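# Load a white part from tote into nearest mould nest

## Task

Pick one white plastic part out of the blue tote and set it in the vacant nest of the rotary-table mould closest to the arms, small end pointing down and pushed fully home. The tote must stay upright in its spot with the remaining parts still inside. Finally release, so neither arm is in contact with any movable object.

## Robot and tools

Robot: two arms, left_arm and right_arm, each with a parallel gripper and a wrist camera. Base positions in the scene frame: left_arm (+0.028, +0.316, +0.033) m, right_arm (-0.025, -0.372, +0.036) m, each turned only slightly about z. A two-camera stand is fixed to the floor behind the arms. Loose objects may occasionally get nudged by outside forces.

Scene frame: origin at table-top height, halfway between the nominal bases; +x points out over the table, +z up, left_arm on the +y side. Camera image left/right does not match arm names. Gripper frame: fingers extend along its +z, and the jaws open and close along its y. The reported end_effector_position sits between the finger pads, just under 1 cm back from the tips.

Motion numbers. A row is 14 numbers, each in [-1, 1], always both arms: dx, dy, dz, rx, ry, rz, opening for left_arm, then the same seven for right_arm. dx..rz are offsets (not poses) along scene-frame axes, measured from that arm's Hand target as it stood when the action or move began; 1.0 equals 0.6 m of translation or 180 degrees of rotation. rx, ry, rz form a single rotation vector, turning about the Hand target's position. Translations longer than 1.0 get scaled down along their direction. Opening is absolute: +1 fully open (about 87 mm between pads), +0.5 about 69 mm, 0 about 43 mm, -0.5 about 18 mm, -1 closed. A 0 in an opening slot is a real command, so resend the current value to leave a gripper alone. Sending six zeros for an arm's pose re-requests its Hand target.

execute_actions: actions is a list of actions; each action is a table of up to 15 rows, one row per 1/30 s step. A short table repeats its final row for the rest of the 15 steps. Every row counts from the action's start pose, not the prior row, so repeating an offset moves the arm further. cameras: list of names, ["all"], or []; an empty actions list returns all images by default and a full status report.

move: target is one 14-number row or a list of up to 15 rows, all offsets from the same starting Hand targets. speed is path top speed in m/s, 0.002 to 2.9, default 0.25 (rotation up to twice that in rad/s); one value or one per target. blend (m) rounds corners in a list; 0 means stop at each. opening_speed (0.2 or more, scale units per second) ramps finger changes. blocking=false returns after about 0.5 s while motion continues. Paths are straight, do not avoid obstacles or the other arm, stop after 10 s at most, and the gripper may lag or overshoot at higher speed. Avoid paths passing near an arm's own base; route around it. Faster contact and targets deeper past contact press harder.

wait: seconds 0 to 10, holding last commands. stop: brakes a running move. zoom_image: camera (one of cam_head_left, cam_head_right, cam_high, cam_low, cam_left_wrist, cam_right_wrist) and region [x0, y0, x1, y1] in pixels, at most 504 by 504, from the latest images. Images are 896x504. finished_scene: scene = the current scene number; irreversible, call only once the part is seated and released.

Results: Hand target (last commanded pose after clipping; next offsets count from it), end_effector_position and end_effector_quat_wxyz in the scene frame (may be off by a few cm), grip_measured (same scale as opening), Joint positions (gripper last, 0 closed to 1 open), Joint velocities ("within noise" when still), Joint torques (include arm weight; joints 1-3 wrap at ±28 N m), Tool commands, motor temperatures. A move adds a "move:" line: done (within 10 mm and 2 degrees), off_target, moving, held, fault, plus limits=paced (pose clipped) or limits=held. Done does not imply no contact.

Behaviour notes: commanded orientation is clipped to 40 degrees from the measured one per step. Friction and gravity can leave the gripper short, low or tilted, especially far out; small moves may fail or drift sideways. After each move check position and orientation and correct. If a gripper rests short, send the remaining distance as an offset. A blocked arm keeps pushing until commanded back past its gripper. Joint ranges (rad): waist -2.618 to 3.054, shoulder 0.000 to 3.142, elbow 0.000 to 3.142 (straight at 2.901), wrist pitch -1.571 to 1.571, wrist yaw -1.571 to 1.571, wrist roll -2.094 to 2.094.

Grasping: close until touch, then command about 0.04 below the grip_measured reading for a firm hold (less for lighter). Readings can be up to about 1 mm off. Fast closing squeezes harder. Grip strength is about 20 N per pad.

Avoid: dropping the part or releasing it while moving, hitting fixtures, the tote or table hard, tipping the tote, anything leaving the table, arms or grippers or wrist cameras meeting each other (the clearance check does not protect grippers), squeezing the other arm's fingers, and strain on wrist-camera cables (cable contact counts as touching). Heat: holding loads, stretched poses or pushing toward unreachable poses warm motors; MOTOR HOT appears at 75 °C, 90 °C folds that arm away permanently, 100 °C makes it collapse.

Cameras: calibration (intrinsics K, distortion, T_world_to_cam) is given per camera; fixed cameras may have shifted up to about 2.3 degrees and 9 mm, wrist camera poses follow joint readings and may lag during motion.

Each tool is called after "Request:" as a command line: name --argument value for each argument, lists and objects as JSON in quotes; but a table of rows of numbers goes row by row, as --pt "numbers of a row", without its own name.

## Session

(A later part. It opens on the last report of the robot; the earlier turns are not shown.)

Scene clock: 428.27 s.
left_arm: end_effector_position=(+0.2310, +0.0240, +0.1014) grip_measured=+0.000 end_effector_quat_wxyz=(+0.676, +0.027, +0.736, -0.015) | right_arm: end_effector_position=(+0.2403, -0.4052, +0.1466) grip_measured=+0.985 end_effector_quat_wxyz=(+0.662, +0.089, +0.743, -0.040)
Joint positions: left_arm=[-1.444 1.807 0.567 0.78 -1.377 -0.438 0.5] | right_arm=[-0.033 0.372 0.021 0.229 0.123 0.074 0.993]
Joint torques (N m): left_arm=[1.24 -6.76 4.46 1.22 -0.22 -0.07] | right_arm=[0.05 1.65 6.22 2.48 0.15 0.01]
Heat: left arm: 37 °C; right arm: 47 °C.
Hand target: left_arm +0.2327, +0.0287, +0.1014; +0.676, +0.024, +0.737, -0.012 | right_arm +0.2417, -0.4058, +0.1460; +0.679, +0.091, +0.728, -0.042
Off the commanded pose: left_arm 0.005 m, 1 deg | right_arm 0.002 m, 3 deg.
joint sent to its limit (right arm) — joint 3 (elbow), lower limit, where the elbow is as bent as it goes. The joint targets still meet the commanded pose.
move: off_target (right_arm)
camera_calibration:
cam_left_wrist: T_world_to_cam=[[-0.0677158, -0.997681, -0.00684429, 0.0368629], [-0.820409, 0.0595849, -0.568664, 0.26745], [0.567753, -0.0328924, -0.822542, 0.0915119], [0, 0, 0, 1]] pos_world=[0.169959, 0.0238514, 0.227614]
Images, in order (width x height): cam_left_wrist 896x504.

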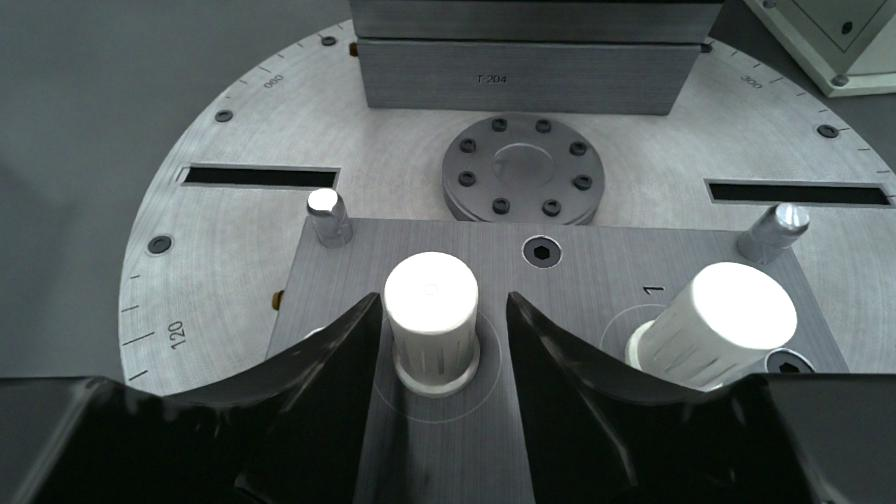

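Request:
move --pt "0 0.008 0.003 0 0 0 0.0 0 0 0 0 0 0 1" --pt "0 0.008 0.13 0 0 0 0.0 0 0 0 0 0 0 1" --pt "-0.05 0.1 0.25 0 0 0 0.0 0 0 0 0 0 0 1" --speed '[0.05, 0.1, 0.25]' --blend '[0, 0.02, 0]' --cameras '["cam_low", "cam_left_wrist", "cam_head_left", "cam_high"]'

Request:
zoom_image --camera "cam_low" --region '[375, 165, 420, 225]'

Scene clock: 438.30 s.
left_arm: end_effector_position=(+0.2032, +0.0943, +0.2453) grip_measured=+0.000 end_effector_quat_wxyz=(+0.684, +0.041, +0.729, -0.007) | right_arm: end_effector_position=(+0.2403, -0.4052, +0.1466) grip_measured=+0.985 end_effector_quat_wxyz=(+0.662, +0.089, +0.743, -0.040)
Joint positions: left_arm=[-1.542 1.121 0.721 -0.264 -1.465 -0.614 0.5] | right_arm=[-0.033 0.372 0.021 0.229 0.123 0.074 0.993]
Joint torques (N m): left_arm=[0.53 -1.81 10.76 1.15 -0.32 -0.18] | right_arm=[0.02 1.81 6.22 2.47 0.13 0.04]
Heat: left arm: 38 °C; right arm: 47 °C.
Hand target: left_arm +0.2026, +0.0887, +0.2515; +0.676, +0.024, +0.737, -0.012 | right_arm +0.2417, -0.4058, +0.1460; +0.679, +0.091, +0.728, -0.042
Off the commanded pose: left_arm 0.008 m, 2 deg | right_arm 0.002 m, 3 deg.
joint sent to its limit (right arm) — joint 3 (elbow), lower limit, where the elbow is as bent as it goes. The joint targets still meet the commanded pose.
move: off_target (right_arm)
camera_calibration:
cam_left_wrist: T_world_to_cam=[[-0.0769074, -0.996238, -0.0399457, 0.115997], [-0.806771, 0.085722, -0.584613, 0.320996], [0.585837, -0.012734, -0.810329, 0.219422], [0, 0, 0, 1]] pos_world=[0.139346, 0.0908382, 0.370095]
Images, in order (width x height): cam_head_left 896x504, cam_high 896x504, cam_low 896x504, cam_left_wrist 896x504.

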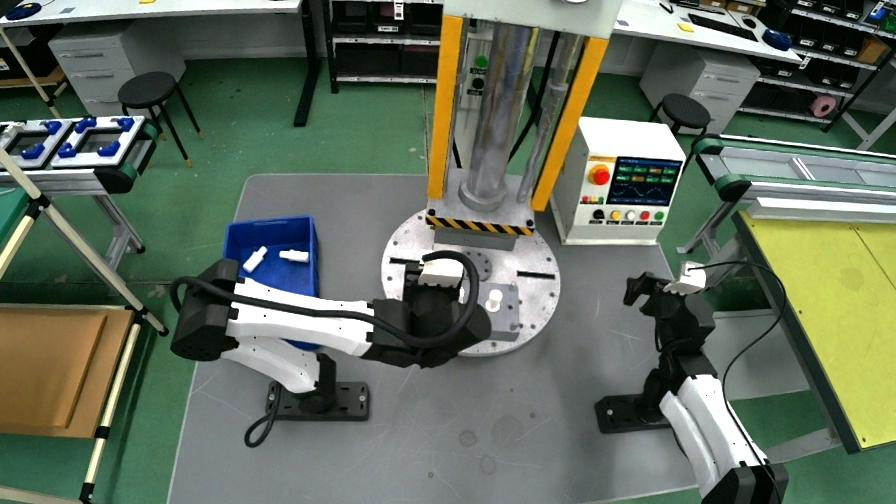

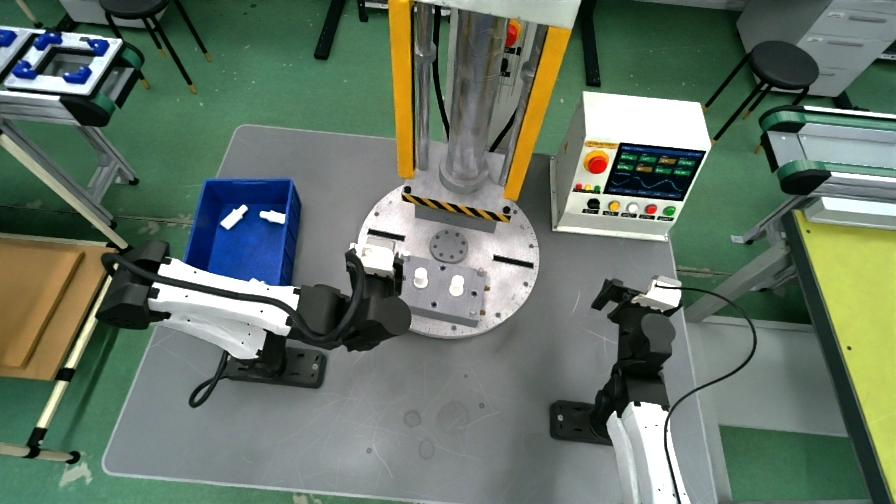

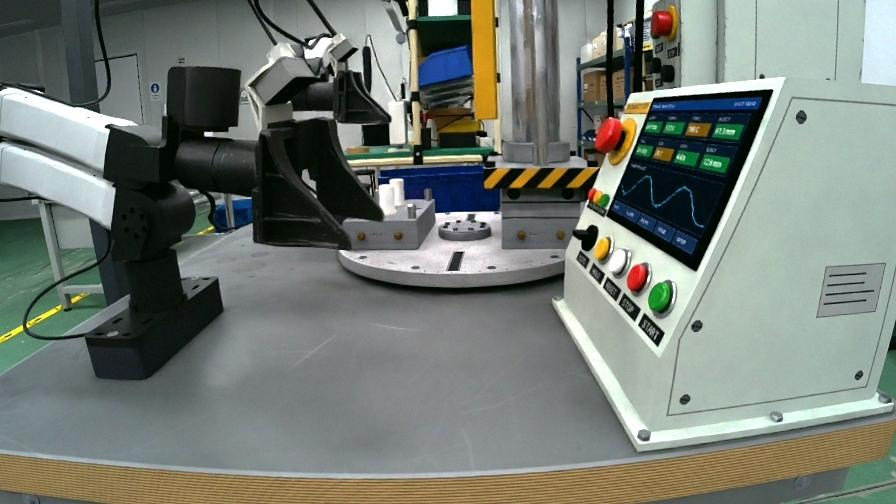

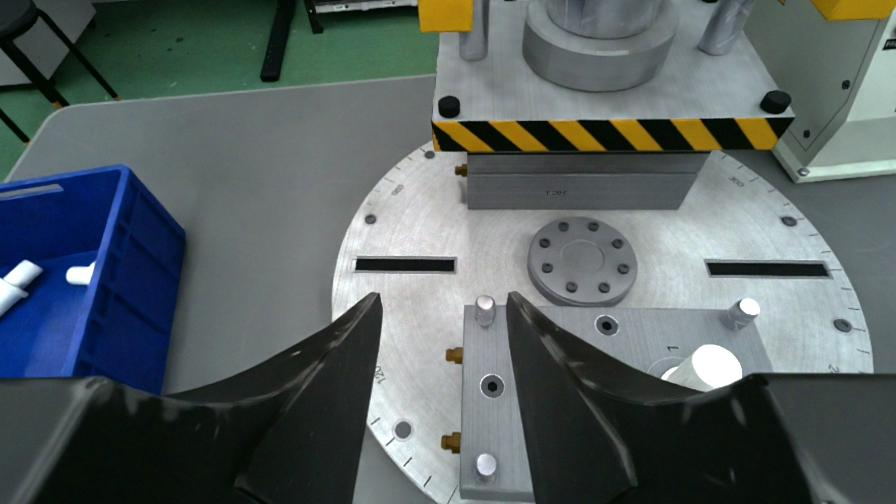

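Scaled by 8.400 from the camera's 896x504 image, which has a finer 1280x720 frame.

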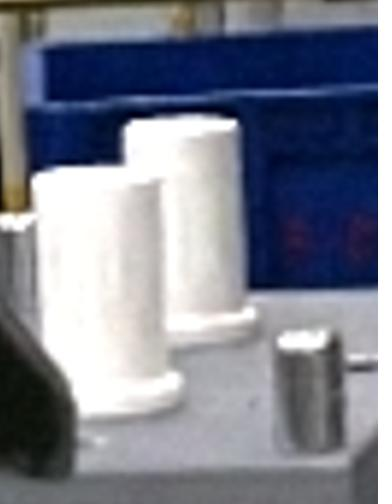

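Request:
finished_scene --scene 3

The scene is finished: the task was done.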